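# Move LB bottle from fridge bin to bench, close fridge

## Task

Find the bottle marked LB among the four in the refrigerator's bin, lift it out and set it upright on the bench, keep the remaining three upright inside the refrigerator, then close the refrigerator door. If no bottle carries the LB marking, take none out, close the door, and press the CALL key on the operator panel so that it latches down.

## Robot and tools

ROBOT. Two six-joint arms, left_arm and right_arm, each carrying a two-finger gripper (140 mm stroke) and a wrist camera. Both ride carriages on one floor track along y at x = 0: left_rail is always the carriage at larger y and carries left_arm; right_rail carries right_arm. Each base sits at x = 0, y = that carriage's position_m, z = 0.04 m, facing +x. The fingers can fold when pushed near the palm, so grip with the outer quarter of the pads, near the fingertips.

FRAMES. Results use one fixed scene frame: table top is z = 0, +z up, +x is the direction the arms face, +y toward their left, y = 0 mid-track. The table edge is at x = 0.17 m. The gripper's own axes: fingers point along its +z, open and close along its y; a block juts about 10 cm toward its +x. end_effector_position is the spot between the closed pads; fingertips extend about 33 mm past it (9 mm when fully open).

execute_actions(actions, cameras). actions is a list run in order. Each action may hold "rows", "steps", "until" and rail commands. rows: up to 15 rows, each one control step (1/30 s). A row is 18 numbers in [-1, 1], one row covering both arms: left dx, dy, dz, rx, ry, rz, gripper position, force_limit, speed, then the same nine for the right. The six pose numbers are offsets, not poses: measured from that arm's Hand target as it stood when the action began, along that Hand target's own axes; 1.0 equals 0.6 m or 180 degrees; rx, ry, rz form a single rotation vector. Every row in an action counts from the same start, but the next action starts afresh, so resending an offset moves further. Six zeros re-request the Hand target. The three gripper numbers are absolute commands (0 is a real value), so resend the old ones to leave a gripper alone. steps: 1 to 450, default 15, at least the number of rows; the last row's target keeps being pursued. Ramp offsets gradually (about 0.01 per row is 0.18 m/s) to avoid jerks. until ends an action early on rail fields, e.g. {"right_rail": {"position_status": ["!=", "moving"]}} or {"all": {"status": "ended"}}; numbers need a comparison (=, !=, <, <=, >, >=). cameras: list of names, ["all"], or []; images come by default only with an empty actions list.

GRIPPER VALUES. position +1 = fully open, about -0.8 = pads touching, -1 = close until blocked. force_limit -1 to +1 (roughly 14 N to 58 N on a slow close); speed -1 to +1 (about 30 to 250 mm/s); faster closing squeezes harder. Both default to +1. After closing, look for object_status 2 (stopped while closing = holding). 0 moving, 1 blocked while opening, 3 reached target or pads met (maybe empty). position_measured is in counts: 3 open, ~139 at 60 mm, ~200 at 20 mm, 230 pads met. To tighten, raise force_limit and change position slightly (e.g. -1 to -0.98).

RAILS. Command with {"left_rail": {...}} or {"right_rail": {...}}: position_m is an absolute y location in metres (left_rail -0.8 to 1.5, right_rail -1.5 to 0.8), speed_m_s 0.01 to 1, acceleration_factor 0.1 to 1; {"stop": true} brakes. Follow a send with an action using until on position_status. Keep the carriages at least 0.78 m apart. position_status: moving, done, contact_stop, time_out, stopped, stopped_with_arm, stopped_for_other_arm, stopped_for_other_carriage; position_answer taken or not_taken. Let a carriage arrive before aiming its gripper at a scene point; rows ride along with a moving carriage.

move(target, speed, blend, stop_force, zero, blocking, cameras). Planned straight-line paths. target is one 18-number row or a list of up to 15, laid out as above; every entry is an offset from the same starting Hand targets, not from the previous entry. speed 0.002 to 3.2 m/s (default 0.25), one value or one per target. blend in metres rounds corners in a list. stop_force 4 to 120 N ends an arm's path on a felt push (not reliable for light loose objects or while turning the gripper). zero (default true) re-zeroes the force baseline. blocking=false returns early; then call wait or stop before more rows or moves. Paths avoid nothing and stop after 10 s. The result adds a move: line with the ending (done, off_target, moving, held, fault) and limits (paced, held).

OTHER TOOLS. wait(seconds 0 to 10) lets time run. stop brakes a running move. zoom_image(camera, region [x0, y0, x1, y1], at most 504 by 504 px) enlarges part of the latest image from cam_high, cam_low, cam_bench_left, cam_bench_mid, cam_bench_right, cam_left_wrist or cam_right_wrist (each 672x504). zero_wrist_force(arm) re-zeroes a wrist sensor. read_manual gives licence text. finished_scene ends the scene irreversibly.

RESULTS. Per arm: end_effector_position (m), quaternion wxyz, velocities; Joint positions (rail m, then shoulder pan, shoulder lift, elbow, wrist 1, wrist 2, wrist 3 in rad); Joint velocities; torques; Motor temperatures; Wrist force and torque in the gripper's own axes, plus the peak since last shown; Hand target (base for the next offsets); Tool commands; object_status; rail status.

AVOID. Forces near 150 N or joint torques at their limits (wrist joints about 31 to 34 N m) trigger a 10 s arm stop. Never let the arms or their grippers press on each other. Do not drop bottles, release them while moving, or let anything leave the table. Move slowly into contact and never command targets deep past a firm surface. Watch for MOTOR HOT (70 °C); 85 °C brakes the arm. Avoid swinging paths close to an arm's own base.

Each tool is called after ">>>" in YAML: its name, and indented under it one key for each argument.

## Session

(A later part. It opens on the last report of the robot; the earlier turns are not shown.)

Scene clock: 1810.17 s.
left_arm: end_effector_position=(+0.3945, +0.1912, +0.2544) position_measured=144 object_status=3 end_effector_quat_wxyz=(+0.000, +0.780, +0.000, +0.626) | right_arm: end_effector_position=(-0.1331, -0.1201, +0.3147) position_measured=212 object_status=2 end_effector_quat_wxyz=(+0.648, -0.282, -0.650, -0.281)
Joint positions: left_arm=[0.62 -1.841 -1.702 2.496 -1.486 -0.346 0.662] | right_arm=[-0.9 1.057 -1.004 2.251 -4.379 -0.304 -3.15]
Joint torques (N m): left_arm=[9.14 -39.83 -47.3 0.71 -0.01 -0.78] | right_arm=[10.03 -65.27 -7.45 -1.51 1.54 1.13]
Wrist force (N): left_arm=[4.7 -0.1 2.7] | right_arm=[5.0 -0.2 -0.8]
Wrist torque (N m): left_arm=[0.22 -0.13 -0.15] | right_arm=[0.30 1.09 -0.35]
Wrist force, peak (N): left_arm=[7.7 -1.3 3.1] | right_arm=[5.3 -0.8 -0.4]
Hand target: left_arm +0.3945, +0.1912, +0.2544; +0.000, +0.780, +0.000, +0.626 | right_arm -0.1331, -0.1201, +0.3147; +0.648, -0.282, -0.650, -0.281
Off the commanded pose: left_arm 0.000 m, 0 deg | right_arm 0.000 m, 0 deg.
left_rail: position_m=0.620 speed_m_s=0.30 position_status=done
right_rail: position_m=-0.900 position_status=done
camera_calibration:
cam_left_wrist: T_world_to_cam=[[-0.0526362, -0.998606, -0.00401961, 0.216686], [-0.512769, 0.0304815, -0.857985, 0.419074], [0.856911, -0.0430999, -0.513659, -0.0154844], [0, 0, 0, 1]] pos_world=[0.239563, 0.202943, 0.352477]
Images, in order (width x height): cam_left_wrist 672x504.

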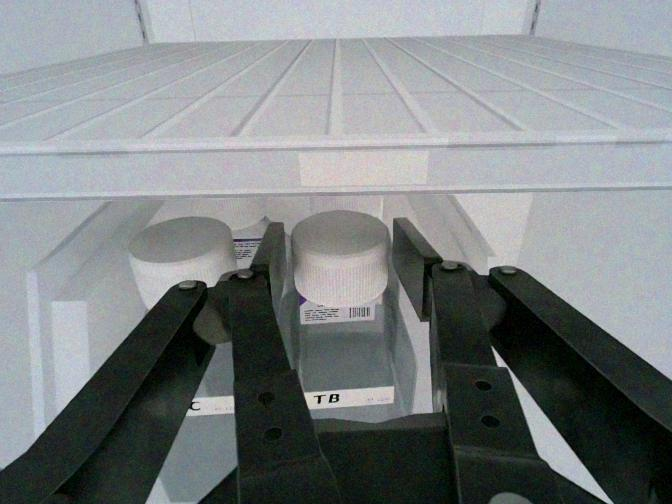

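>>> move:
  target:
    - [0,0,-0.1,0,0,0,-0.12,1,-1,0,0,0,0,0,0,-1,1,-1]
    - [0,0,-0.25,0,0,0,-0.12,1,-1,0,0,0,0,0,0,-1,1,-1]
  speed: [0.04,0.1]
  blend: 0.01
  cameras: ["cam_left_wrist"]

Scene clock: 1816.37 s.
left_arm: end_effector_position=(+0.2481, +0.1911, +0.2868) position_measured=144 object_status=3 end_effector_quat_wxyz=(+0.000, +0.780, +0.000, +0.626) | right_arm: end_effector_position=(-0.1331, -0.1201, +0.3147) position_measured=212 object_status=2 end_effector_quat_wxyz=(+0.648, -0.282, -0.650, -0.281)
Joint positions: left_arm=[0.62 -2.175 -1.719 2.389 -1.041 -0.638 0.303] | right_arm=[-0.9 1.057 -1.004 2.251 -4.379 -0.304 -3.15]
Joint torques (N m): left_arm=[-12.16 -6.21 -47.8 3.73 -2.29 -2.48] | right_arm=[8.36 -64.45 -7.47 -1.13 1.53 1.36]
Wrist force (N): left_arm=[4.3 -0.4 2.5] | right_arm=[4.9 0.1 -1.2]
Wrist torque (N m): left_arm=[0.16 -0.05 0.01] | right_arm=[0.37 1.10 -0.35]
Wrist force, peak (N): left_arm=[4.9 0.1 3.1] | right_arm=[5.5 -0.6 -0.9]
Hand target: left_arm +0.2480, +0.1911, +0.2868; +0.000, +0.780, +0.000, +0.626 | right_arm -0.1331, -0.1201, +0.3147; +0.648, -0.282, -0.650, -0.281
Off the commanded pose: left_arm 0.000 m, 0 deg | right_arm 0.000 m, 0 deg.
left_rail: position_m=0.620 speed_m_s=0.30 position_status=done
right_rail: position_m=-0.900 position_status=done
move: done
camera_calibration:
cam_left_wrist: T_world_to_cam=[[-0.0526362, -0.998606, -0.00401961, 0.209016], [-0.512769, 0.0304815, -0.857985, 0.371858], [0.856911, -0.0430999, -0.513659, 0.12652], [0, 0, 0, 1]] pos_world=[0.0932627, 0.202843, 0.384877]
Images, in order (width x height): cam_left_wrist 672x504.

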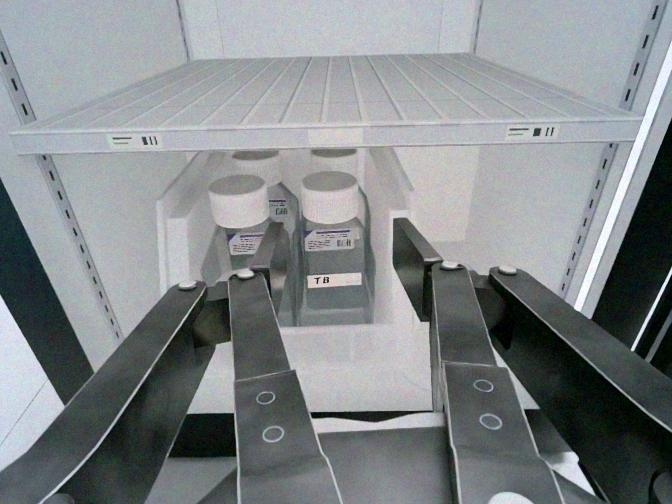

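>>> zoom_image:
  camera: "cam_left_wrist"
  region: [150, 130, 430, 350]

Scaled by 1.800 from the camera's 672x504 image, which has a finer 960x720 frame.

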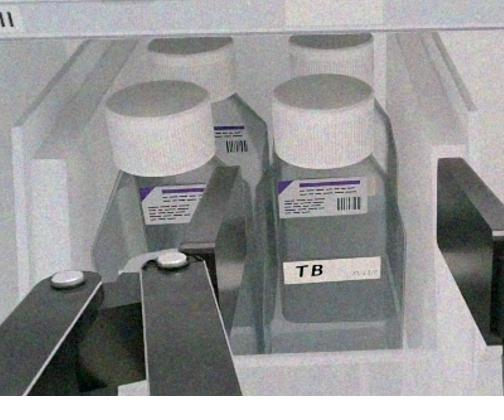

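>>> move:
  target: [0,0,-0.1,0,0,0,-0.12,1,-1,0,0,0,0,0,0,-1,1,-1]
  speed: 0.15

>>> execute_actions:
  actions:
    - {"left_rail":{"position_m":1.3,"speed_m_s":0.4},"steps":2}
    - {"steps":240,"until":{"left_rail":{"position_status":["!=","moving"]}}}
  cameras: ["cam_high","cam_bench_mid","cam_bench_right"]

Scene clock: 1841.83 s.
left_arm: end_effector_position=(+0.1895, +0.1911, +0.2998) position_measured=144 object_status=3 end_effector_quat_wxyz=(+0.000, +0.780, +0.000, +0.626) | right_arm: end_effector_position=(-0.1331, -0.1201, +0.3147) position_measured=212 object_status=2 end_effector_quat_wxyz=(+0.648, -0.282, -0.650, -0.281)
Joint positions: left_arm=[0.62 -2.288 -1.701 2.341 -0.965 -0.744 0.243] | right_arm=[-0.9 1.057 -1.004 2.251 -4.379 -0.304 -3.15]
Joint torques (N m): left_arm=[-15.18 -8.67 -48.89 4.43 -2.35 -2.5] | right_arm=[7.92 -63.83 -8.31 -1.06 1.37 1.29]
Wrist force (N): left_arm=[4.8 -0.1 2.7] | right_arm=[5.1 -0.4 -0.9]
Wrist torque (N m): left_arm=[0.22 -0.18 -0.03] | right_arm=[0.26 1.05 -0.35]
Wrist force, peak (N): left_arm=[4.4 -0.3 3.8] | right_arm=[5.5 -0.7 -1.0]
Hand target: left_arm +0.1894, +0.1911, +0.2998; +0.000, +0.780, +0.000, +0.626 | right_arm -0.1331, -0.1201, +0.3147; +0.648, -0.282, -0.650, -0.281
Off the commanded pose: left_arm 0.000 m, 0 deg | right_arm 0.000 m, 0 deg.
left_rail: position_m=0.620 speed_m_s=0.30 position_status=done
right_rail: position_m=-0.900 position_status=done
move: done

Scene clock: 1844.37 s.
left_arm: end_effector_position=(+0.1894, +0.8711, +0.2998) position_measured=144 object_status=3 end_effector_quat_wxyz=(+0.000, +0.780, +0.000, +0.626) | right_arm: end_effector_position=(-0.1331, -0.1201, +0.3147) position_measured=212 object_status=2 end_effector_quat_wxyz=(+0.648, -0.282, -0.650, -0.281)
Joint positions: left_arm=[1.3 -2.288 -1.701 2.341 -0.964 -0.744 0.242] | right_arm=[-0.9 1.057 -1.004 2.251 -4.379 -0.304 -3.15]
Joint torques (N m): left_arm=[-1.47 -36.66 -32.02 0.46 0.02 -2.29] | right_arm=[7.45 -64.96 -8.05 -1.04 1.47 1.35]
Wrist force (N): left_arm=[4.6 -0.3 2.6] | right_arm=[4.8 -0.4 -0.8]
Wrist torque (N m): left_arm=[0.17 -0.14 -0.03] | right_arm=[0.26 1.12 -0.35]
Wrist force, peak (N): left_arm=[5.0 -1.7 2.7] | right_arm=[5.5 -0.3 -0.8]
Hand target: left_arm +0.1894, +0.8711, +0.2998; +0.000, +0.780, +0.000, +0.626 | right_arm -0.1331, -0.1201, +0.3147; +0.648, -0.282, -0.650, -0.281
Tool commands: left_gripper/position=-0.12 left_gripper/force_limit=+1.0 left_gripper/speed=-1.0 right_gripper/position=-1.0 right_gripper/force_limit=+1.0 right_gripper/speed=-1.0
Off the commanded pose: left_arm 0.000 m, 0 deg | right_arm 0.000 m, 0 deg.
left_rail: position_m=1.300 speed_m_s=0.40 position_status=done
right_rail: position_m=-0.900 position_status=done
Images, in order (width x height): cam_high 672x504, cam_bench_mid 672x504, cam_bench_right 672x504.

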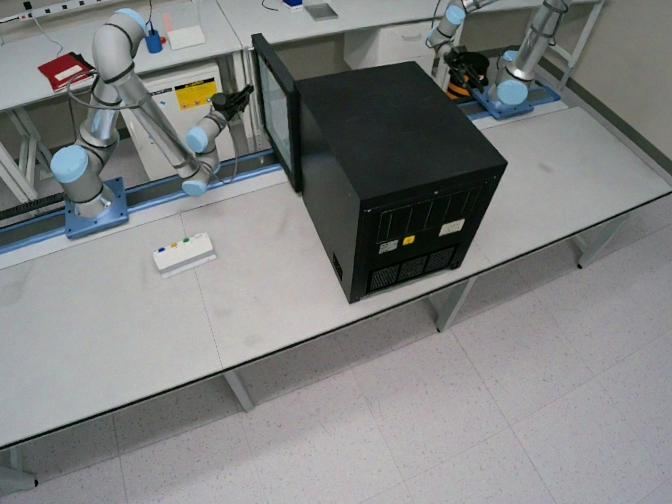

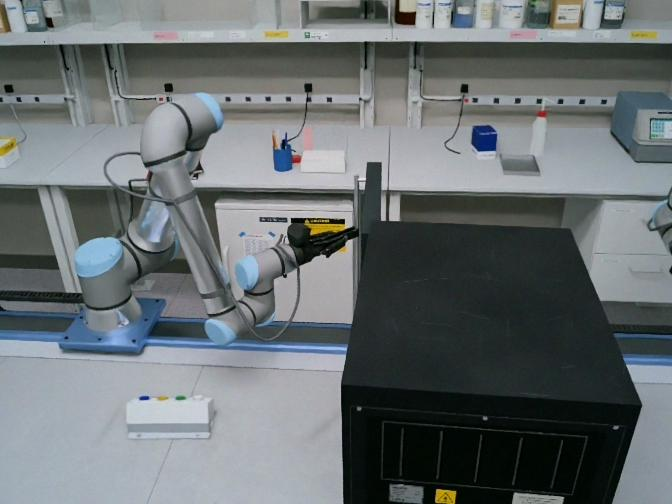

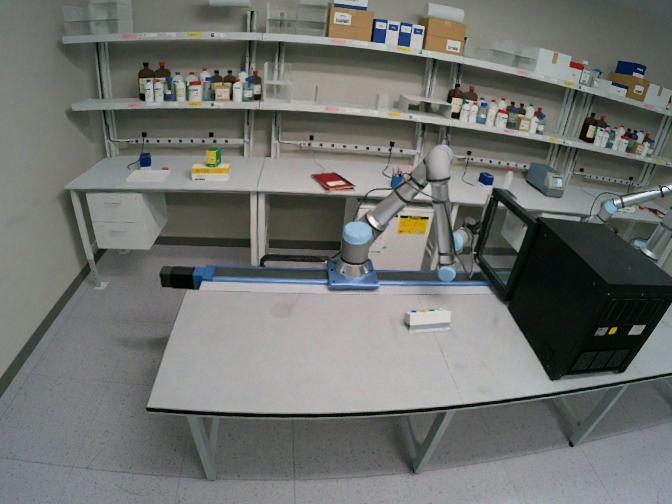

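>>> move:
  target:
    - [0,0,0,0,0,0,-0.12,1,-1,-0.0008,0.03539,0.05359,-0.02222,0,0,-1,1,-1]
    - [0,0,0,0,0,0,-0.12,1,-1,0.0002,0.07612,0.10289,-0.04444,0,0,-1,1,-1]
  speed: 0.06
  blend: 0.003

Scene clock: 1850.40 s.
left_arm: end_effector_position=(+0.1894, +0.8711, +0.2998) position_measured=144 object_status=3 end_effector_quat_wxyz=(+0.000, +0.780, +0.000, +0.626) | right_arm: end_effector_position=(-0.1419, -0.0439, +0.3146) position_measured=212 object_status=2 end_effector_quat_wxyz=(+0.627, -0.326, -0.629, -0.325)
Joint positions: left_arm=[1.3 -2.288 -1.701 2.341 -0.964 -0.744 0.242] | right_arm=[-0.9 1.172 -0.975 2.172 -4.333 -0.559 -3.146]
Joint torques (N m): left_arm=[9.38 -39.03 -31.02 -0.37 3.52 -1.77] | right_arm=[34.24 -51.05 -18.43 1.38 3.81 2.37]
Wrist force (N): left_arm=[4.8 -0.2 2.6] | right_arm=[6.3 19.1 -17.4]
Wrist torque (N m): left_arm=[0.19 -0.18 -0.03] | right_arm=[-1.04 1.08 -0.11]
Wrist force, peak (N): left_arm=[5.1 -0.3 2.7] | right_arm=[6.4 19.4 -17.5]
Hand target: left_arm +0.1894, +0.8711, +0.2998; +0.000, +0.780, +0.000, +0.626 | right_arm -0.1419, -0.0438, +0.3146; +0.627, -0.326, -0.629, -0.325
Off the commanded pose: left_arm 0.000 m, 0 deg | right_arm 0.000 m, 0 deg.
left_rail: position_m=1.300 speed_m_s=0.40 position_status=done
right_rail: position_m=-0.900 position_status=done
move: done

>>> move:
  target: [0,0,0,0,0,0,-0.12,1,-1,0,0.0041,-0.00287,0,0,0,-1,1,-1]
  speed: 0.03

Scene clock: 1855.67 s.
left_arm: end_effector_position=(+0.1894, +0.8711, +0.2998) position_measured=144 object_status=3 end_effector_quat_wxyz=(+0.000, +0.780, +0.000, +0.626) | right_arm: end_effector_position=(-0.1391, -0.0438, +0.3146) position_measured=212 object_status=2 end_effector_quat_wxyz=(+0.627, -0.326, -0.629, -0.325)
Joint positions: left_arm=[1.3 -2.288 -1.701 2.341 -0.964 -0.744 0.242] | right_arm=[-0.9 1.168 -0.974 2.171 -4.333 -0.554 -3.146]
Joint torques (N m): left_arm=[10.67 -37.68 -30.37 -0.46 3.26 -0.74] | right_arm=[-18.13 -52.32 -23.09 1.42 2.27 -3.27]
Wrist force (N): left_arm=[4.8 -0.3 2.7] | right_arm=[3.3 -2.0 -0.6]
Wrist torque (N m): left_arm=[0.16 -0.19 -0.03] | right_arm=[-0.06 1.05 -0.11]
Wrist force, peak (N): left_arm=[5.1 -0.3 2.9] | right_arm=[6.5 20.3 -18.4]
Hand target: left_arm +0.1894, +0.8711, +0.2998; +0.000, +0.780, +0.000, +0.626 | right_arm -0.1389, -0.0438, +0.3146; +0.627, -0.326, -0.629, -0.325
Off the commanded pose: left_arm 0.000 m, 0 deg | right_arm 0.000 m, 0 deg.
left_rail: position_m=1.300 speed_m_s=0.40 position_status=done
right_rail: position_m=-0.900 position_status=done
move: done

>>> move:
  target:
    - [0,0,0,0,0,0,-0.12,1,-1,0.0018,0.03153,0.04038,-0.01667,0,0,-1,1,-1]
    - [0,0,0,0,0,0,-0.12,1,-1,0.0038,0.08257,0.09845,-0.03889,0,0,-1,1,-1]
  speed: 0.06
  blend: 0.003

Scene clock: 1863.27 s.
left_arm: end_effector_position=(+0.1894, +0.8711, +0.2998) position_measured=144 object_status=3 end_effector_quat_wxyz=(+0.000, +0.780, +0.000, +0.626) | right_arm: end_effector_position=(-0.1324, +0.0329, +0.3167) position_measured=212 object_status=2 end_effector_quat_wxyz=(+0.606, -0.364, -0.608, -0.363)
Joint positions: left_arm=[1.3 -2.288 -1.701 2.341 -0.964 -0.744 0.242] | right_arm=[-0.9 1.248 -0.936 2.064 -4.265 -0.756 -3.145]
Joint torques (N m): left_arm=[9.03 -37.84 -31.09 -0.17 2.73 0.07] | right_arm=[12.21 -69.67 -31.31 -0.54 -1.7 3.13]
Wrist force (N): left_arm=[4.7 -0.2 2.6] | right_arm=[-8.8 3.3 -3.3]
Wrist torque (N m): left_arm=[0.19 -0.16 -0.03] | right_arm=[0.30 0.62 -0.17]
Wrist force, peak (N): left_arm=[4.9 -0.2 2.8] | right_arm=[-8.8 3.3 -3.3]
Hand target: left_arm +0.1894, +0.8711, +0.2998; +0.000, +0.780, +0.000, +0.626 | right_arm -0.1324, +0.0330, +0.3167; +0.606, -0.364, -0.607, -0.363
Off the commanded pose: left_arm 0.000 m, 0 deg | right_arm 0.000 m, 0 deg.
left_rail: position_m=1.300 speed_m_s=0.40 position_status=done
right_rail: position_m=-0.900 position_status=done
move: done

>>> move:
  target:
    - [0,0,0,0,0,0,-0.12,1,-1,-0.002,0.04228,0.04793,-0.025,0,0,-1,1,-1]
    - [0,0,0,0,0,0,-0.12,1,-1,-0.002,0.088,0.09308,-0.05,0,0,-1,1,-1]
  speed: 0.06
  blend: 0.003

Scene clock: 1868.53 s.
left_arm: end_effector_position=(+0.1894, +0.8711, +0.2998) position_measured=144 object_status=3 end_effector_quat_wxyz=(+0.000, +0.780, +0.000, +0.626) | right_arm: end_effector_position=(-0.1122, +0.1071, +0.3154) position_measured=214 object_status=2 end_effector_quat_wxyz=(+0.575, -0.410, -0.577, -0.410)
Joint positions: left_arm=[1.3 -2.288 -1.701 2.341 -0.964 -0.744 0.242] | right_arm=[-0.9 1.315 -0.889 1.955 -4.204 -0.98 -3.144]
Joint torques (N m): left_arm=[9.74 -38.86 -30.84 -0.61 3.38 0.68] | right_arm=[11.59 -64.49 -27.87 1.42 -0.93 3.61]
Wrist force (N): left_arm=[4.7 -0.5 2.9] | right_arm=[2.3 3.4 -3.8]
Wrist torque (N m): left_arm=[0.13 -0.16 -0.03] | right_arm=[0.31 0.93 -0.02]
Wrist force, peak (N): left_arm=[5.1 -0.3 2.5] | right_arm=[-8.8 3.3 -4.8]
Hand target: left_arm +0.1894, +0.8711, +0.2998; +0.000, +0.780, +0.000, +0.626 | right_arm -0.1122, +0.1072, +0.3154; +0.575, -0.410, -0.577, -0.410
Off the commanded pose: left_arm 0.000 m, 0 deg | right_arm 0.000 m, 0 deg.
left_rail: position_m=1.300 speed_m_s=0.40 position_status=done
right_rail: position_m=-0.900 position_status=done
move: done

>>> move:
  target:
    - [0,0,0,0,0,0,-0.12,1,-1,0,0.04274,0.04786,-0.025,0,0,-1,1,-1]
    - [0,0,0,0,0,0,-0.12,1,-1,0,0.08924,0.09178,-0.05,0,0,-1,1,-1]
    - [0,0,0,0,0,0,-0.12,1,-1,0,0.14028,0.13044,-0.075,0,0,-1,1,-1]
    - [0,0,0,0,0,0,-0.12,1,-1,0,0.19448,0.16448,-0.1,0,0,-1,1,-1]
  speed: 0.06
  blend: 0.004
  cameras: ["cam_right_wrist"]

Scene clock: 1878.70 s.
left_arm: end_effector_position=(+0.1894, +0.8711, +0.2998) position_measured=144 object_status=3 end_effector_quat_wxyz=(+0.000, +0.780, +0.000, +0.626) | right_arm: end_effector_position=(-0.0344, +0.2386, +0.3152) position_measured=214 object_status=2 end_effector_quat_wxyz=(+0.504, -0.495, -0.506, -0.495)
Joint positions: left_arm=[1.3 -2.288 -1.701 2.341 -0.964 -0.744 0.242] | right_arm=[-0.9 1.385 -0.782 1.706 -4.064 -1.365 -3.144]
Joint torques (N m): left_arm=[11.23 -38.58 -31.13 -0.63 3.23 0.54] | right_arm=[13.54 -77.47 -33.92 1.4 -1.49 3.96]
Wrist force (N): left_arm=[4.6 -0.2 2.3] | right_arm=[2.4 3.6 -3.4]
Wrist torque (N m): left_arm=[0.20 -0.14 -0.04] | right_arm=[0.35 0.87 0.00]
Wrist force, peak (N): left_arm=[5.1 -0.2 2.5] | right_arm=[2.3 3.1 -4.6]
Hand target: left_arm +0.1894, +0.8711, +0.2998; +0.000, +0.780, +0.000, +0.626 | right_arm -0.0343, +0.2387, +0.3152; +0.504, -0.495, -0.506, -0.495
Off the commanded pose: left_arm 0.000 m, 0 deg | right_arm 0.000 m, 0 deg.
left_rail: position_m=1.300 speed_m_s=0.40 position_status=done
right_rail: position_m=-0.900 position_status=done
move: done
camera_calibration:
cam_right_wrist: T_world_to_cam=[[0.999809, -0.017749, -0.00824031, 0.045177], [-0.0139546, -0.351464, -0.936097, 0.370908], [0.0137186, 0.936033, -0.351645, 0.071004], [0, 0, 0, 1]] pos_world=[-0.0409666, 0.0647006, 0.372546]
Images, in order (width x height): cam_right_wrist 672x504.

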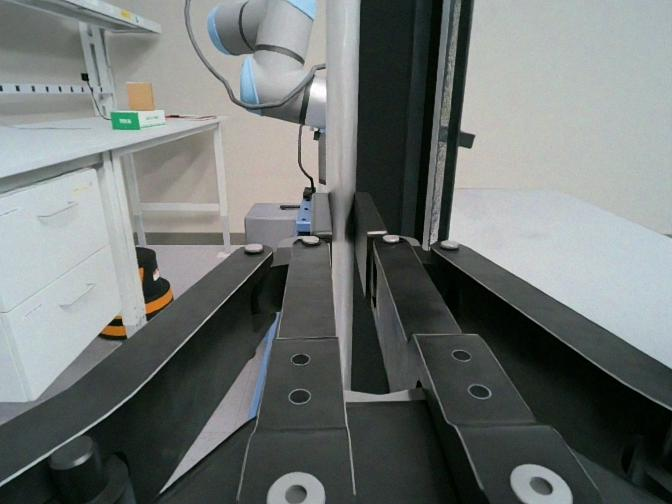

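>>> move:
  target:
    - [0,0,0,0,0,0,-0.12,1,-1,0,0.04564,0.04554,-0.025,0,0,-1,1,-1]
    - [0,0,0,0,0,0,-0.12,1,-1,0,0.09536,0.08652,-0.05,0,0,-1,1,-1]
    - [0,0,0,0,0,0,-0.12,1,-1,0,0.14784,0.12327,-0.075,0,0,-1,1,-1]
    - [0,0,0,0,0,0,-0.12,1,-1,0,0.20324,0.15514,-0.1,0,0,-1,1,-1]
  speed: 0.06
  blend: 0.004
  cameras: ["cam_high"]

Scene clock: 1888.07 s.
left_arm: end_effector_position=(+0.1894, +0.8711, +0.2998) position_measured=144 object_status=3 end_effector_quat_wxyz=(+0.000, +0.780, +0.000, +0.626) | right_arm: end_effector_position=(+0.0856, +0.3341, +0.3152) position_measured=233 object_status=3 end_effector_quat_wxyz=(-0.420, +0.568, +0.422, +0.568)
Joint positions: left_arm=[1.3 -2.288 -1.701 2.341 -0.964 -0.744 0.242] | right_arm=[-0.9 1.392 -0.661 1.438 -3.917 -1.686 -3.144]
Joint torques (N m): left_arm=[11.84 -38.88 -30.4 -0.83 3.27 0.77] | right_arm=[-13.44 -99.62 -45.1 -0.39 -2.3 2.26]
Wrist force (N): left_arm=[5.1 -0.3 2.8] | right_arm=[-5.1 1.6 -2.7]
Wrist torque (N m): left_arm=[0.17 -0.24 -0.03] | right_arm=[0.35 0.71 -0.14]
Wrist force, peak (N): left_arm=[5.1 -0.3 2.8] | right_arm=[-0.2 2.8 -10.5]
Hand target: left_arm +0.1894, +0.8711, +0.2998; +0.000, +0.780, +0.000, +0.626 | right_arm +0.0857, +0.3342, +0.3152; -0.420, +0.568, +0.422, +0.568
Off the commanded pose: left_arm 0.000 m, 0 deg | right_arm 0.000 m, 0 deg.
left_rail: position_m=1.300 speed_m_s=0.40 position_status=done
right_rail: position_m=-0.900 position_status=done
move: done
Images, in order (width x height): cam_high 672x504.

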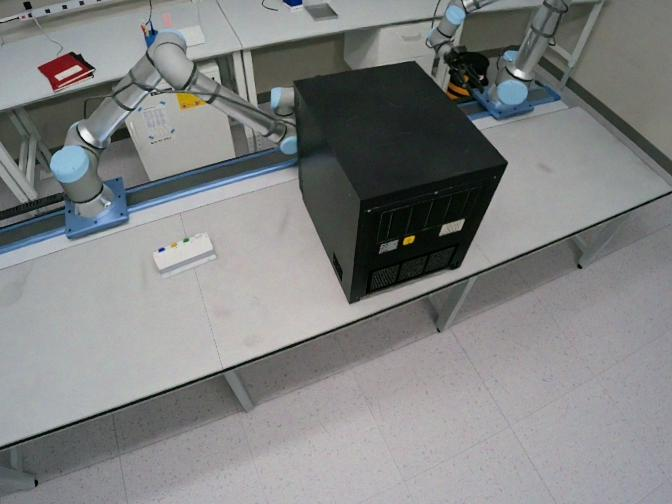

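>>> wait:
  seconds: 1
  cameras: ["cam_right_wrist","cam_left_wrist"]

Scene clock: 1898.03 s.
left_arm: end_effector_position=(+0.1894, +0.8711, +0.2998) position_measured=144 object_status=3 end_effector_quat_wxyz=(+0.000, +0.780, +0.000, +0.626) | right_arm: end_effector_position=(+0.0857, +0.3342, +0.3152) position_measured=233 object_status=3 end_effector_quat_wxyz=(-0.420, +0.568, +0.422, +0.568)
Joint positions: left_arm=[1.3 -2.288 -1.701 2.341 -0.964 -0.744 0.242] | right_arm=[-0.9 1.392 -0.661 1.438 -3.917 -1.686 -3.144]
Joint torques (N m): left_arm=[11.07 -39.08 -30.93 -0.68 3.45 0.3] | right_arm=[-14.04 -100.89 -43.31 -0.5 -2.17 -3.25]
Wrist force (N): left_arm=[5.0 -0.3 2.4] | right_arm=[-5.1 1.7 -2.5]
Wrist torque (N m): left_arm=[0.16 -0.21 -0.03] | right_arm=[0.38 0.72 -0.14]
Wrist force, peak (N): left_arm=[4.7 -0.3 3.2] | right_arm=[-5.5 1.9 -2.7]
Hand target: left_arm +0.1894, +0.8711, +0.2998; +0.000, +0.780, +0.000, +0.626 | right_arm +0.0857, +0.3342, +0.3152; -0.420, +0.568, +0.422, +0.568
Tool commands: left_gripper/position=-0.12 left_gripper/force_limit=+1.0 left_gripper/speed=-1.0 right_gripper/position=-1.0 right_gripper/force_limit=+1.0 right_gripper/speed=-1.0
Off the commanded pose: left_arm 0.000 m, 0 deg | right_arm 0.000 m, 0 deg.
left_rail: position_m=1.300 speed_m_s=0.40 position_status=done
right_rail: position_m=-0.900 position_status=done
wait: 1.00 s; at rest from the start
camera_calibration:
cam_left_wrist: T_world_to_cam=[[-0.0526362, -0.998606, -0.00401961, 0.88503], [-0.512769, 0.0304815, -0.857985, 0.332099], [0.856911, -0.0430999, -0.513659, 0.212755], [0, 0, 0, 1]] pos_world=[0.0345627, 0.882843, 0.397777]
cam_right_wrist: T_world_to_cam=[[0.945329, -0.32603, -0.00764155, 0.0343439], [-0.121221, -0.329536, -0.936329, 0.408129], [0.302753, 0.886065, -0.351041, -0.0283768], [0, 0, 0, 1]] pos_world=[0.0255986, 0.170834, 0.372444]
Images, in order (width x height): cam_left_wrist 672x504, cam_right_wrist 672x504.

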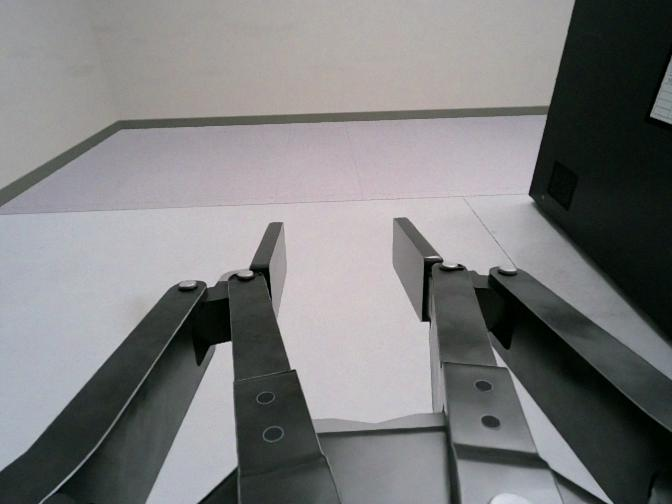

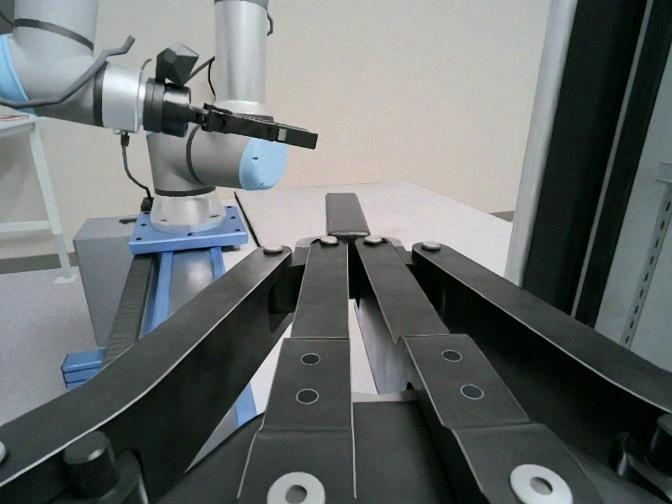

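>>> wait:
  seconds: 0.1
  cameras: ["cam_right_wrist"]

Scene clock: 1900.03 s.
left_arm: end_effector_position=(+0.1894, +0.8711, +0.2998) position_measured=144 object_status=3 end_effector_quat_wxyz=(+0.000, +0.780, +0.000, +0.626) | right_arm: end_effector_position=(+0.0857, +0.3342, +0.3152) position_measured=233 object_status=3 end_effector_quat_wxyz=(-0.420, +0.568, +0.422, +0.568)
Joint positions: left_arm=[1.3 -2.288 -1.701 2.341 -0.964 -0.744 0.242] | right_arm=[-0.9 1.392 -0.661 1.438 -3.917 -1.686 -3.144]
Joint torques (N m): left_arm=[10 -38.74 -30.64 -0.2 3.17 0.66] | right_arm=[-13.91 -99.98 -43.68 -0.49 -2.09 -3.24]
Wrist force (N): left_arm=[4.7 -0.1 2.5] | right_arm=[-5.5 1.5 -2.2]
Wrist torque (N m): left_arm=[0.21 -0.16 -0.04] | right_arm=[0.35 0.80 -0.14]
Wrist force, peak (N): left_arm=[4.9 0.0 2.8] | right_arm=[-5.7 1.9 -2.3]
Hand target: left_arm +0.1894, +0.8711, +0.2998; +0.000, +0.780, +0.000, +0.626 | right_arm +0.0857, +0.3342, +0.3152; -0.420, +0.568, +0.422, +0.568
Tool commands: left_gripper/position=-0.12 left_gripper/force_limit=+1.0 left_gripper/speed=-1.0 right_gripper/position=-1.0 right_gripper/force_limit=+1.0 right_gripper/speed=-1.0
Off the commanded pose: left_arm 0.000 m, 0 deg | right_arm 0.000 m, 0 deg.
left_rail: position_m=1.300 speed_m_s=0.40 position_status=done
right_rail: position_m=-0.900 position_status=done
wait: 0.10 s; at rest from the start
camera_calibration:
cam_right_wrist: T_world_to_cam=[[0.945329, -0.32603, -0.00764155, 0.0343439], [-0.121221, -0.329536, -0.936329, 0.408129], [0.302753, 0.886065, -0.351041, -0.0283768], [0, 0, 0, 1]] pos_world=[0.0255986, 0.170834, 0.372444]
Images, in order (width x height): cam_right_wrist 672x504.

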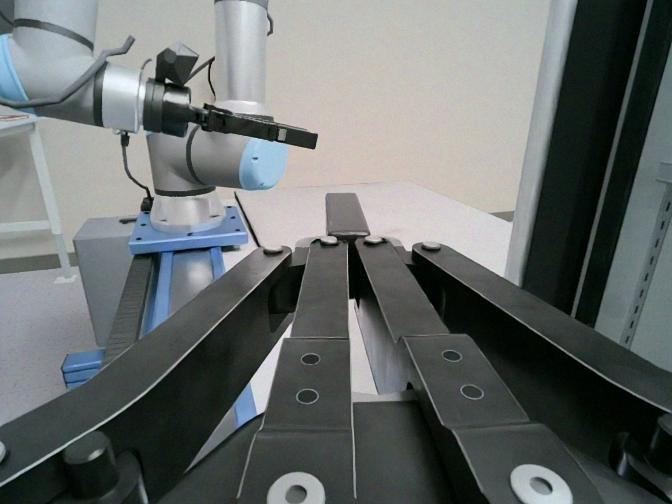

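>>> execute_actions:
  actions: []
  cameras: ["cam_bench_left","cam_bench_right"]

Scene clock: 1908.73 s.
left_arm: end_effector_position=(+0.1894, +0.8711, +0.2998) position_measured=144 object_status=3 end_effector_quat_wxyz=(+0.000, +0.780, +0.000, +0.626) | right_arm: end_effector_position=(+0.0857, +0.3342, +0.3152) position_measured=233 object_status=3 end_effector_quat_wxyz=(-0.420, +0.568, +0.422, +0.568)
Joint positions: left_arm=[1.3 -2.288 -1.701 2.341 -0.964 -0.744 0.242] | right_arm=[-0.9 1.392 -0.661 1.438 -3.917 -1.686 -3.144]
Joint velocities: within noise
Joint torques (N m): left_arm=[9.32 -39.42 -30.39 -0.49 3.14 0.29] | right_arm=[-13.5 -100.09 -43.31 -0.55 -2.11 -3.34]
Motor temperatures (°C): left_arm=[29 28 28 34 35 30] | right_arm=[29 32 29 30 33 32]
Wrist force (N): left_arm=[4.5 -0.5 2.7] | right_arm=[-5.1 1.6 -2.3]
Wrist torque (N m): left_arm=[0.13 -0.10 -0.03] | right_arm=[0.36 0.71 -0.14]
Wrist force, peak (N): left_arm=[5.2 -0.2 2.7] | right_arm=[-5.8 2.0 -2.4]
Hand target: left_arm +0.1894, +0.8711, +0.2998; +0.000, +0.780, +0.000, +0.626 | right_arm +0.0857, +0.3342, +0.3152; -0.420, +0.568, +0.422, +0.568
Tool commands: left_gripper/position=-0.12 left_gripper/force_limit=+1.0 left_gripper/speed=-1.0 right_gripper/position=-1.0 right_gripper/force_limit=+1.0 right_gripper/speed=-1.0
Off the commanded pose: left_arm 0.000 m, 0 deg | right_arm 0.000 m, 0 deg.
left_rail: position_m=1.300 speed_m_s=0.40 position_status=done
right_rail: position_m=-0.900 position_status=done
Images, in order (width x height): cam_bench_left 672x504, cam_bench_right 672x504.

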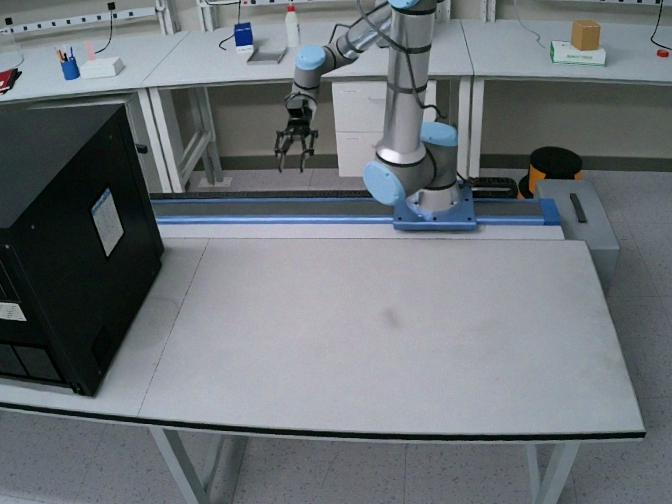

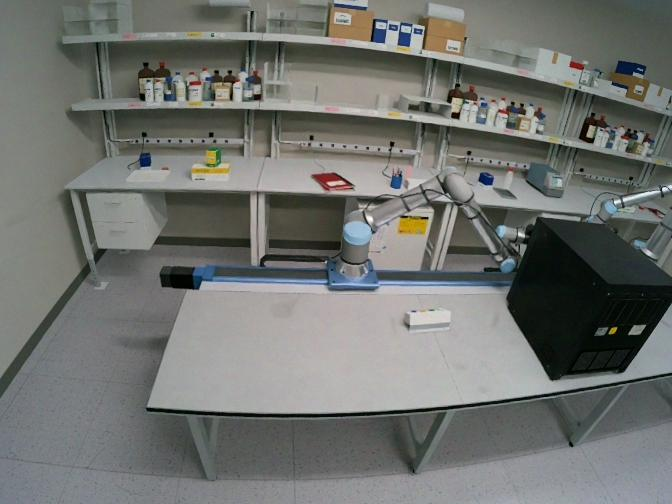

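>>> zoom_image:
  camera: "cam_bench_left"
  region: [0, 90, 200, 290]

Scaled by 2.520 from the camera's 672x504 image, which has a finer 960x720 frame.

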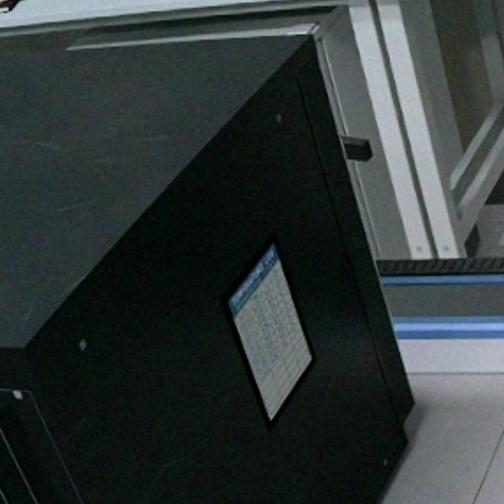

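>>> move:
  target: [0,0,0,0,0,0,-0.12,1,-1,0,-0.0712,-0.25567,-0.15556,0,0,-1,1,-1]
  speed: 0.2
  cameras: ["cam_right_wrist"]

Scene clock: 1919.60 s.
left_arm: end_effector_position=(+0.1894, +0.8711, +0.2998) position_measured=144 object_status=3 end_effector_quat_wxyz=(+0.000, +0.780, +0.000, +0.626) | right_arm: end_effector_position=(+0.0004, +0.1998, +0.3153) position_measured=233 object_status=3 end_effector_quat_wxyz=(-0.270, +0.653, +0.272, +0.653)
Joint positions: left_arm=[1.3 -2.288 -1.701 2.341 -0.964 -0.744 0.242] | right_arm=[-0.9 1.647 -0.68 1.482 -3.942 -2.429 -3.144]
Joint torques (N m): left_arm=[10.4 -38.5 -30.67 -0.49 3.35 0.74] | right_arm=[9.62 -96.41 -41.75 0.26 -2.32 -3.19]
Wrist force (N): left_arm=[4.3 -0.2 2.4] | right_arm=[-4.9 1.5 -2.3]
Wrist torque (N m): left_arm=[0.19 -0.07 -0.03] | right_arm=[0.33 0.67 -0.12]
Wrist force, peak (N): left_arm=[5.1 -0.6 2.7] | right_arm=[-6.1 2.8 -1.3]
Hand target: left_arm +0.1894, +0.8711, +0.2998; +0.000, +0.780, +0.000, +0.626 | right_arm +0.0003, +0.1998, +0.3153; -0.270, +0.653, +0.272, +0.653
Off the commanded pose: left_arm 0.000 m, 0 deg | right_arm 0.000 m, 0 deg.
left_rail: position_m=1.300 speed_m_s=0.40 position_status=done
right_rail: position_m=-0.900 position_status=done
move: done
camera_calibration:
cam_right_wrist: T_world_to_cam=[[0.681755, -0.731546, -0.0071158, 0.152119], [-0.260481, -0.23364, -0.936783, 0.334669], [0.683637, 0.64051, -0.349839, 0.165061], [0, 0, 0, 1]] pos_world=[-0.129374, 0.0837506, 0.372339]
Images, in order (width x height): cam_right_wrist 672x504.

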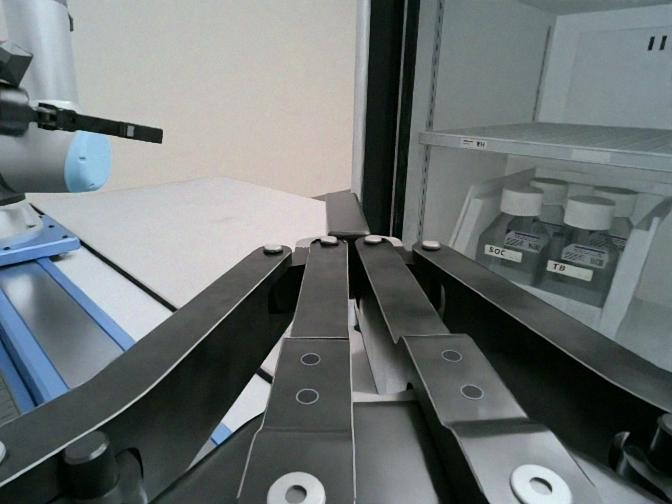

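>>> move:
  target: [0,0,0,0,0,0,-0.12,1,-1,0,0.07601,0.39469,0,0,0,-1,1,-1]
  speed: 0.12
  stop_force: 20
  cameras: ["cam_right_wrist"]

Scene clock: 1935.80 s.
left_arm: end_effector_position=(+0.1894, +0.8711, +0.2998) position_measured=144 object_status=3 end_effector_quat_wxyz=(+0.000, +0.780, +0.000, +0.626) | right_arm: end_effector_position=(+0.1997, +0.3354, +0.3153) position_measured=233 object_status=3 end_effector_quat_wxyz=(-0.270, +0.653, +0.272, +0.653)
Joint positions: left_arm=[1.3 -2.288 -1.701 2.341 -0.964 -0.744 0.242] | right_arm=[-0.9 1.436 -0.548 1.194 -3.787 -2.218 -3.144]
Joint torques (N m): left_arm=[11.35 -38.89 -30.69 -0.25 2.92 0.35] | right_arm=[-13.1 -109.84 -47.55 -0.13 2.31 -3.19]
Wrist force (N): left_arm=[4.6 0.0 2.3] | right_arm=[-4.9 1.9 -2.3]
Wrist torque (N m): left_arm=[0.22 -0.14 -0.03] | right_arm=[0.43 0.66 -0.12]
Wrist force, peak (N): left_arm=[5.1 0.0 2.7] | right_arm=[-5.1 1.3 -4.1]
Hand target: left_arm +0.1894, +0.8711, +0.2998; +0.000, +0.780, +0.000, +0.626 | right_arm +0.1997, +0.3354, +0.3153; -0.270, +0.653, +0.272, +0.653
Off the commanded pose: left_arm 0.000 m, 0 deg | right_arm 0.000 m, 0 deg.
left_rail: position_m=1.300 speed_m_s=0.40 position_status=done
right_rail: position_m=-0.900 position_status=done
move: done
camera_calibration:
cam_right_wrist: T_world_to_cam=[[0.681609, -0.731683, -0.00703996, 0.115528], [-0.260495, -0.233654, -0.936775, 0.418289], [0.683778, 0.640348, -0.34986, -0.0580717], [0, 0, 0, 1]] pos_world=[0.0699252, 0.219451, 0.372339]
Images, in order (width x height): cam_right_wrist 672x504.

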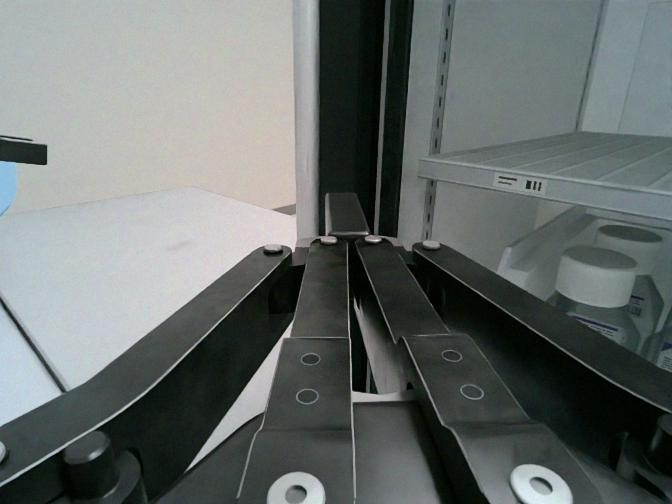

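>>> move:
  target: [0,0,0,0,0,0,-0.12,1,-1,0,0.06718,0.1096,0,0,0,-1,1,-1]
  speed: 0.02
  stop_force: 8
  cameras: ["cam_right_wrist"]

Scene clock: 1946.87 s.
left_arm: end_effector_position=(+0.1894, +0.8711, +0.2998) position_measured=144 object_status=3 end_effector_quat_wxyz=(+0.000, +0.780, +0.000, +0.626) | right_arm: end_effector_position=(+0.2629, +0.3507, +0.3154) position_measured=233 object_status=3 end_effector_quat_wxyz=(-0.270, +0.653, +0.272, +0.653)
Joint positions: left_arm=[1.3 -2.288 -1.701 2.341 -0.964 -0.744 0.242] | right_arm=[-0.9 1.375 -0.526 1.148 -3.763 -2.158 -3.144]
Joint torques (N m): left_arm=[11.37 -38.19 -30.76 -0.11 2.92 0.54] | right_arm=[8.06 -142.23 -34.37 -3.61 -1.29 -3.16]
Wrist force (N): left_arm=[4.8 0.1 2.6] | right_arm=[-4.1 1.7 -7.7]
Wrist torque (N m): left_arm=[0.26 -0.19 -0.04] | right_arm=[0.28 0.71 -0.14]
Wrist force, peak (N): left_arm=[5.1 -0.4 2.7] | right_arm=[-7.0 2.3 -38.2]
Hand target: left_arm +0.1894, +0.8711, +0.2998; +0.000, +0.780, +0.000, +0.626 | right_arm +0.2629, +0.3507, +0.3154; -0.270, +0.653, +0.272, +0.653 (not the last commanded pose)
Off the commanded pose: left_arm 0.000 m, 0 deg | right_arm 0.012 m, 0 deg.
left_rail: position_m=1.300 speed_m_s=0.40 position_status=done
right_rail: position_m=-0.900 position_status=done
move: contact (right_arm)
camera_calibration:
cam_right_wrist: T_world_to_cam=[[0.681609, -0.731683, -0.00703996, 0.0836461], [-0.260495, -0.233654, -0.936775, 0.438421], [0.683778, 0.640348, -0.34986, -0.111049], [0, 0, 0, 1]] pos_world=[0.133125, 0.234751, 0.372439]
Images, in order (width x height): cam_right_wrist 672x504.

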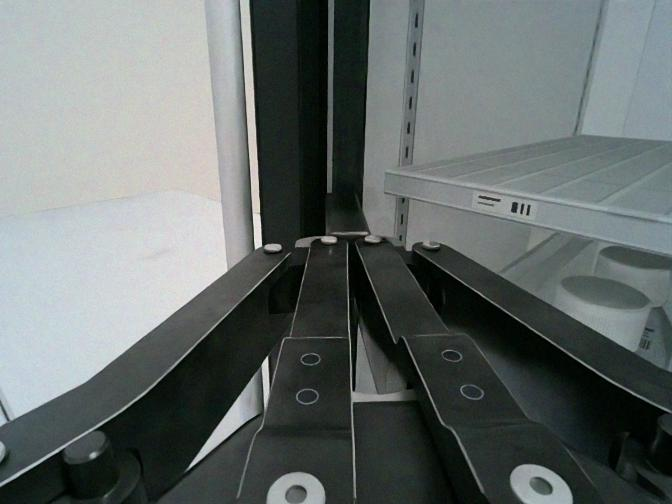

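>>> move:
  target:
    - [0,0,0,0,0,0,-0.12,1,-1,0,-0.02,-0.15,0,0,0,-1,1,-1]
    - [0,0,0,0,0,0,-0.12,1,-1,0,-0.05,-0.5,0,0,0,-1,1,-1]
  speed: 0.15
  blend: 0.03
  cameras: ["cam_right_wrist","cam_bench_mid","cam_high","cam_bench_right"]

Scene clock: 1953.67 s.
left_arm: end_effector_position=(+0.1894, +0.8711, +0.2998) position_measured=144 object_status=3 end_effector_quat_wxyz=(+0.000, +0.780, +0.000, +0.626) | right_arm: end_effector_position=(+0.0302, +0.1594, +0.3155) position_measured=233 object_status=3 end_effector_quat_wxyz=(-0.270, +0.653, +0.272, +0.653)
Joint positions: left_arm=[1.3 -2.288 -1.701 2.341 -0.964 -0.744 0.242] | right_arm=[-0.9 1.614 -0.733 1.597 -4.005 -2.397 -3.144]
Joint torques (N m): left_arm=[11.87 -38.7 -30.4 -0.26 3.39 0.53] | right_arm=[14.34 -120.24 -26.3 -5.22 -2.35 3.76]
Wrist force (N): left_arm=[4.5 -0.2 2.5] | right_arm=[-4.8 1.9 -2.5]
Wrist torque (N m): left_arm=[0.19 -0.12 -0.04] | right_arm=[0.44 0.66 -0.13]
Wrist force, peak (N): left_arm=[5.0 -0.3 2.6] | right_arm=[-4.6 2.4 -7.7]
Hand target: left_arm +0.1894, +0.8711, +0.2998; +0.000, +0.780, +0.000, +0.626 | right_arm +0.0300, +0.1593, +0.3155; -0.270, +0.653, +0.272, +0.653
Off the commanded pose: left_arm 0.000 m, 0 deg | right_arm 0.000 m, 0 deg.
left_rail: position_m=1.300 speed_m_s=0.40 position_status=done
right_rail: position_m=-0.900 position_status=done
move: done
camera_calibration:
cam_right_wrist: T_world_to_cam=[[0.681609, -0.731683, -0.00703996, 0.102212], [-0.260495, -0.233654, -0.936775, 0.333082], [0.683778, 0.640348, -0.34986, 0.170629], [0, 0, 0, 1]] pos_world=[-0.0995748, 0.0433511, 0.372439]
Images, in order (width x height): cam_high 672x504, cam_bench_mid 672x504, cam_bench_right 672x504, cam_right_wrist 672x504.

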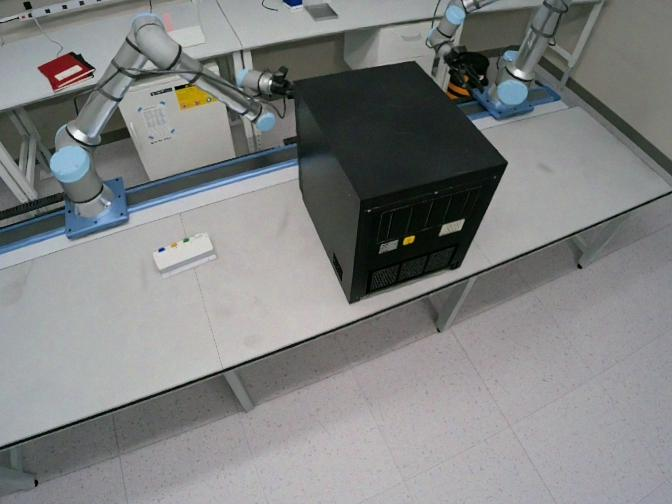

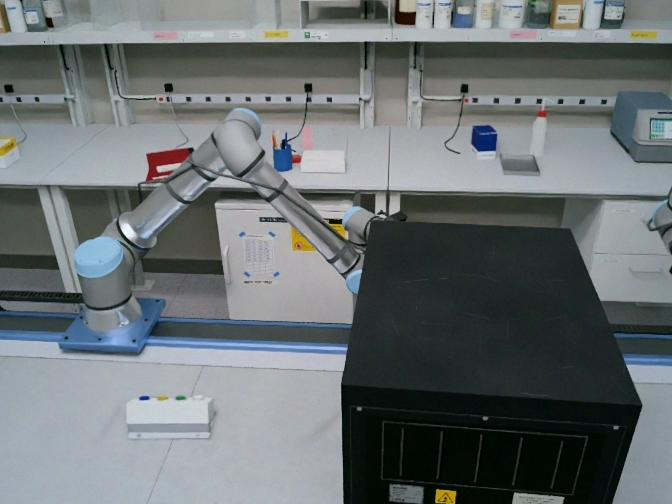

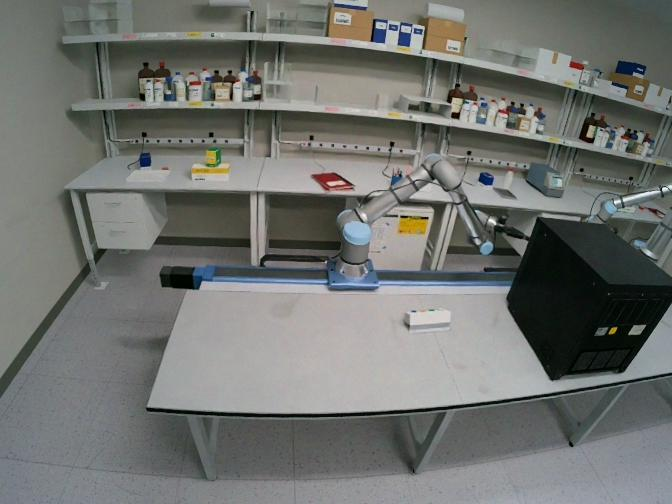

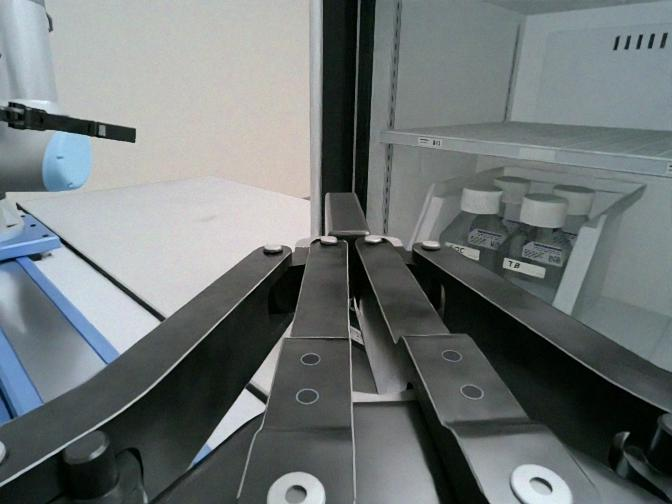

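>>> zoom_image:
  camera: "cam_bench_mid"
  region: [110, 380, 230, 450]

>>> zoom_image:
  camera: "cam_high"
  region: [135, 215, 235, 290]

>>> zoom_image:
  camera: "cam_bench_right"
  region: [390, 295, 470, 345]

Scaled by 4.200 from the camera's 672x504 image, which has a finer 960x720 frame.

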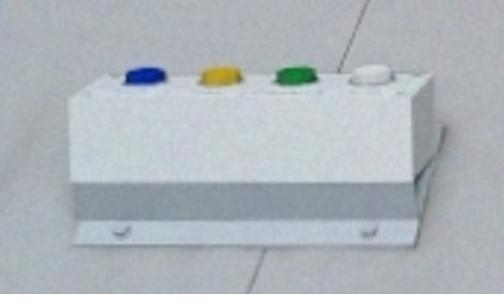

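Scaled by 5.040 from the camera's 672x504 image, which has a finer 960x720 frame.

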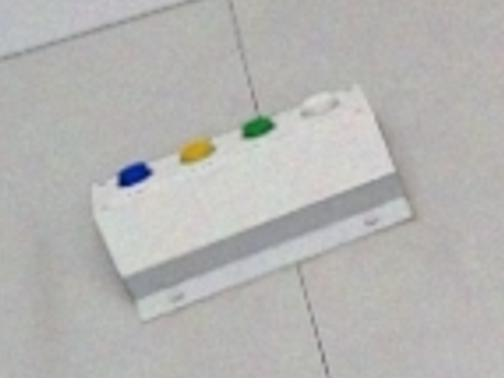

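Scaled by 6.300 from the camera's 672x504 image, which has a finer 960x720 frame.

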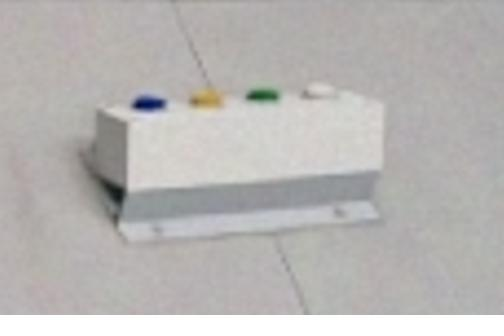

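>>> execute_actions:
  actions:
    - {"right_rail":{"position_m":-1.4,"speed_m_s":0.4,"acceleration_factor":0.4},"steps":2}
    - {"steps":240,"until":{"right_rail":{"position_status":["!=","moving"]}}}
  cameras: ["cam_right_wrist"]

Scene clock: 1975.07 s.
left_arm: end_effector_position=(+0.1894, +0.8711, +0.2998) position_measured=144 object_status=3 end_effector_quat_wxyz=(+0.000, +0.780, +0.000, +0.626) | right_arm: end_effector_position=(+0.0300, -0.3407, +0.3155) position_measured=233 object_status=3 end_effector_quat_wxyz=(-0.270, +0.653, +0.272, +0.653)
Joint positions: left_arm=[1.3 -2.288 -1.701 2.341 -0.964 -0.744 0.242] | right_arm=[-1.4 1.615 -0.733 1.598 -4.006 -2.398 -3.144]
Joint torques (N m): left_arm=[11.18 -38.6 -30.86 -0.08 3.22 0.34] | right_arm=[4.27 -117.86 -39.61 -2.76 -1.55 -1.74]
Wrist force (N): left_arm=[4.7 -0.4 2.5] | right_arm=[-4.9 1.7 -2.5]
Wrist torque (N m): left_arm=[0.14 -0.17 -0.03] | right_arm=[0.39 0.67 -0.12]
Wrist force, peak (N): left_arm=[5.1 -0.1 2.6] | right_arm=[-5.6 3.1 -3.6]
Hand target: left_arm +0.1894, +0.8711, +0.2998; +0.000, +0.780, +0.000, +0.626 | right_arm +0.0300, -0.3407, +0.3155; -0.270, +0.653, +0.272, +0.653
Tool commands: left_gripper/position=-0.12 left_gripper/force_limit=+1.0 left_gripper/speed=-1.0 right_gripper/position=-1.0 right_gripper/force_limit=+1.0 right_gripper/speed=-1.0
Off the commanded pose: left_arm 0.000 m, 0 deg | right_arm 0.000 m, 0 deg.
left_rail: position_m=1.300 speed_m_s=0.40 position_status=done
right_rail: position_m=-1.400 speed_m_s=0.40 position_status=done
camera_calibration:
cam_right_wrist: T_world_to_cam=[[0.681609, -0.731683, -0.00703996, -0.263565], [-0.260495, -0.233654, -0.936775, 0.216273], [0.683778, 0.640348, -0.34986, 0.491039], [0, 0, 0, 1]] pos_world=[-0.0997748, -0.456749, 0.372539]
Images, in order (width x height): cam_right_wrist 672x504.

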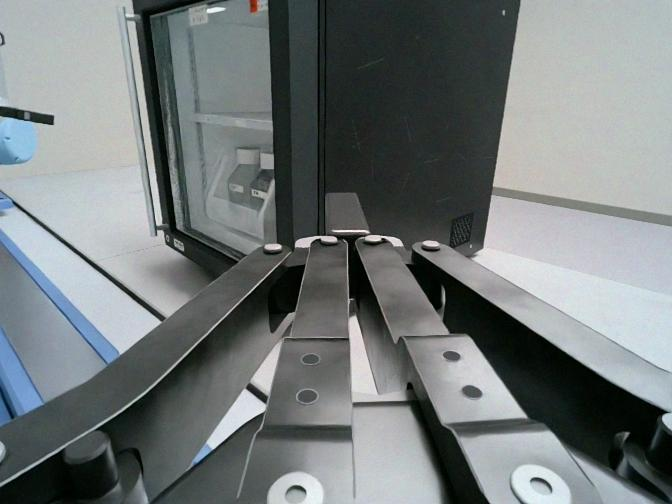

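>>> zoom_image:
  camera: "cam_right_wrist"
  region: [110, 0, 350, 280]

Scaled by 1.800 from the camera's 672x504 image, which has a finer 960x720 frame.

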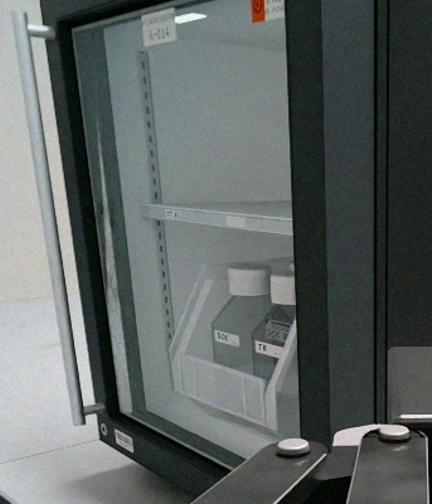

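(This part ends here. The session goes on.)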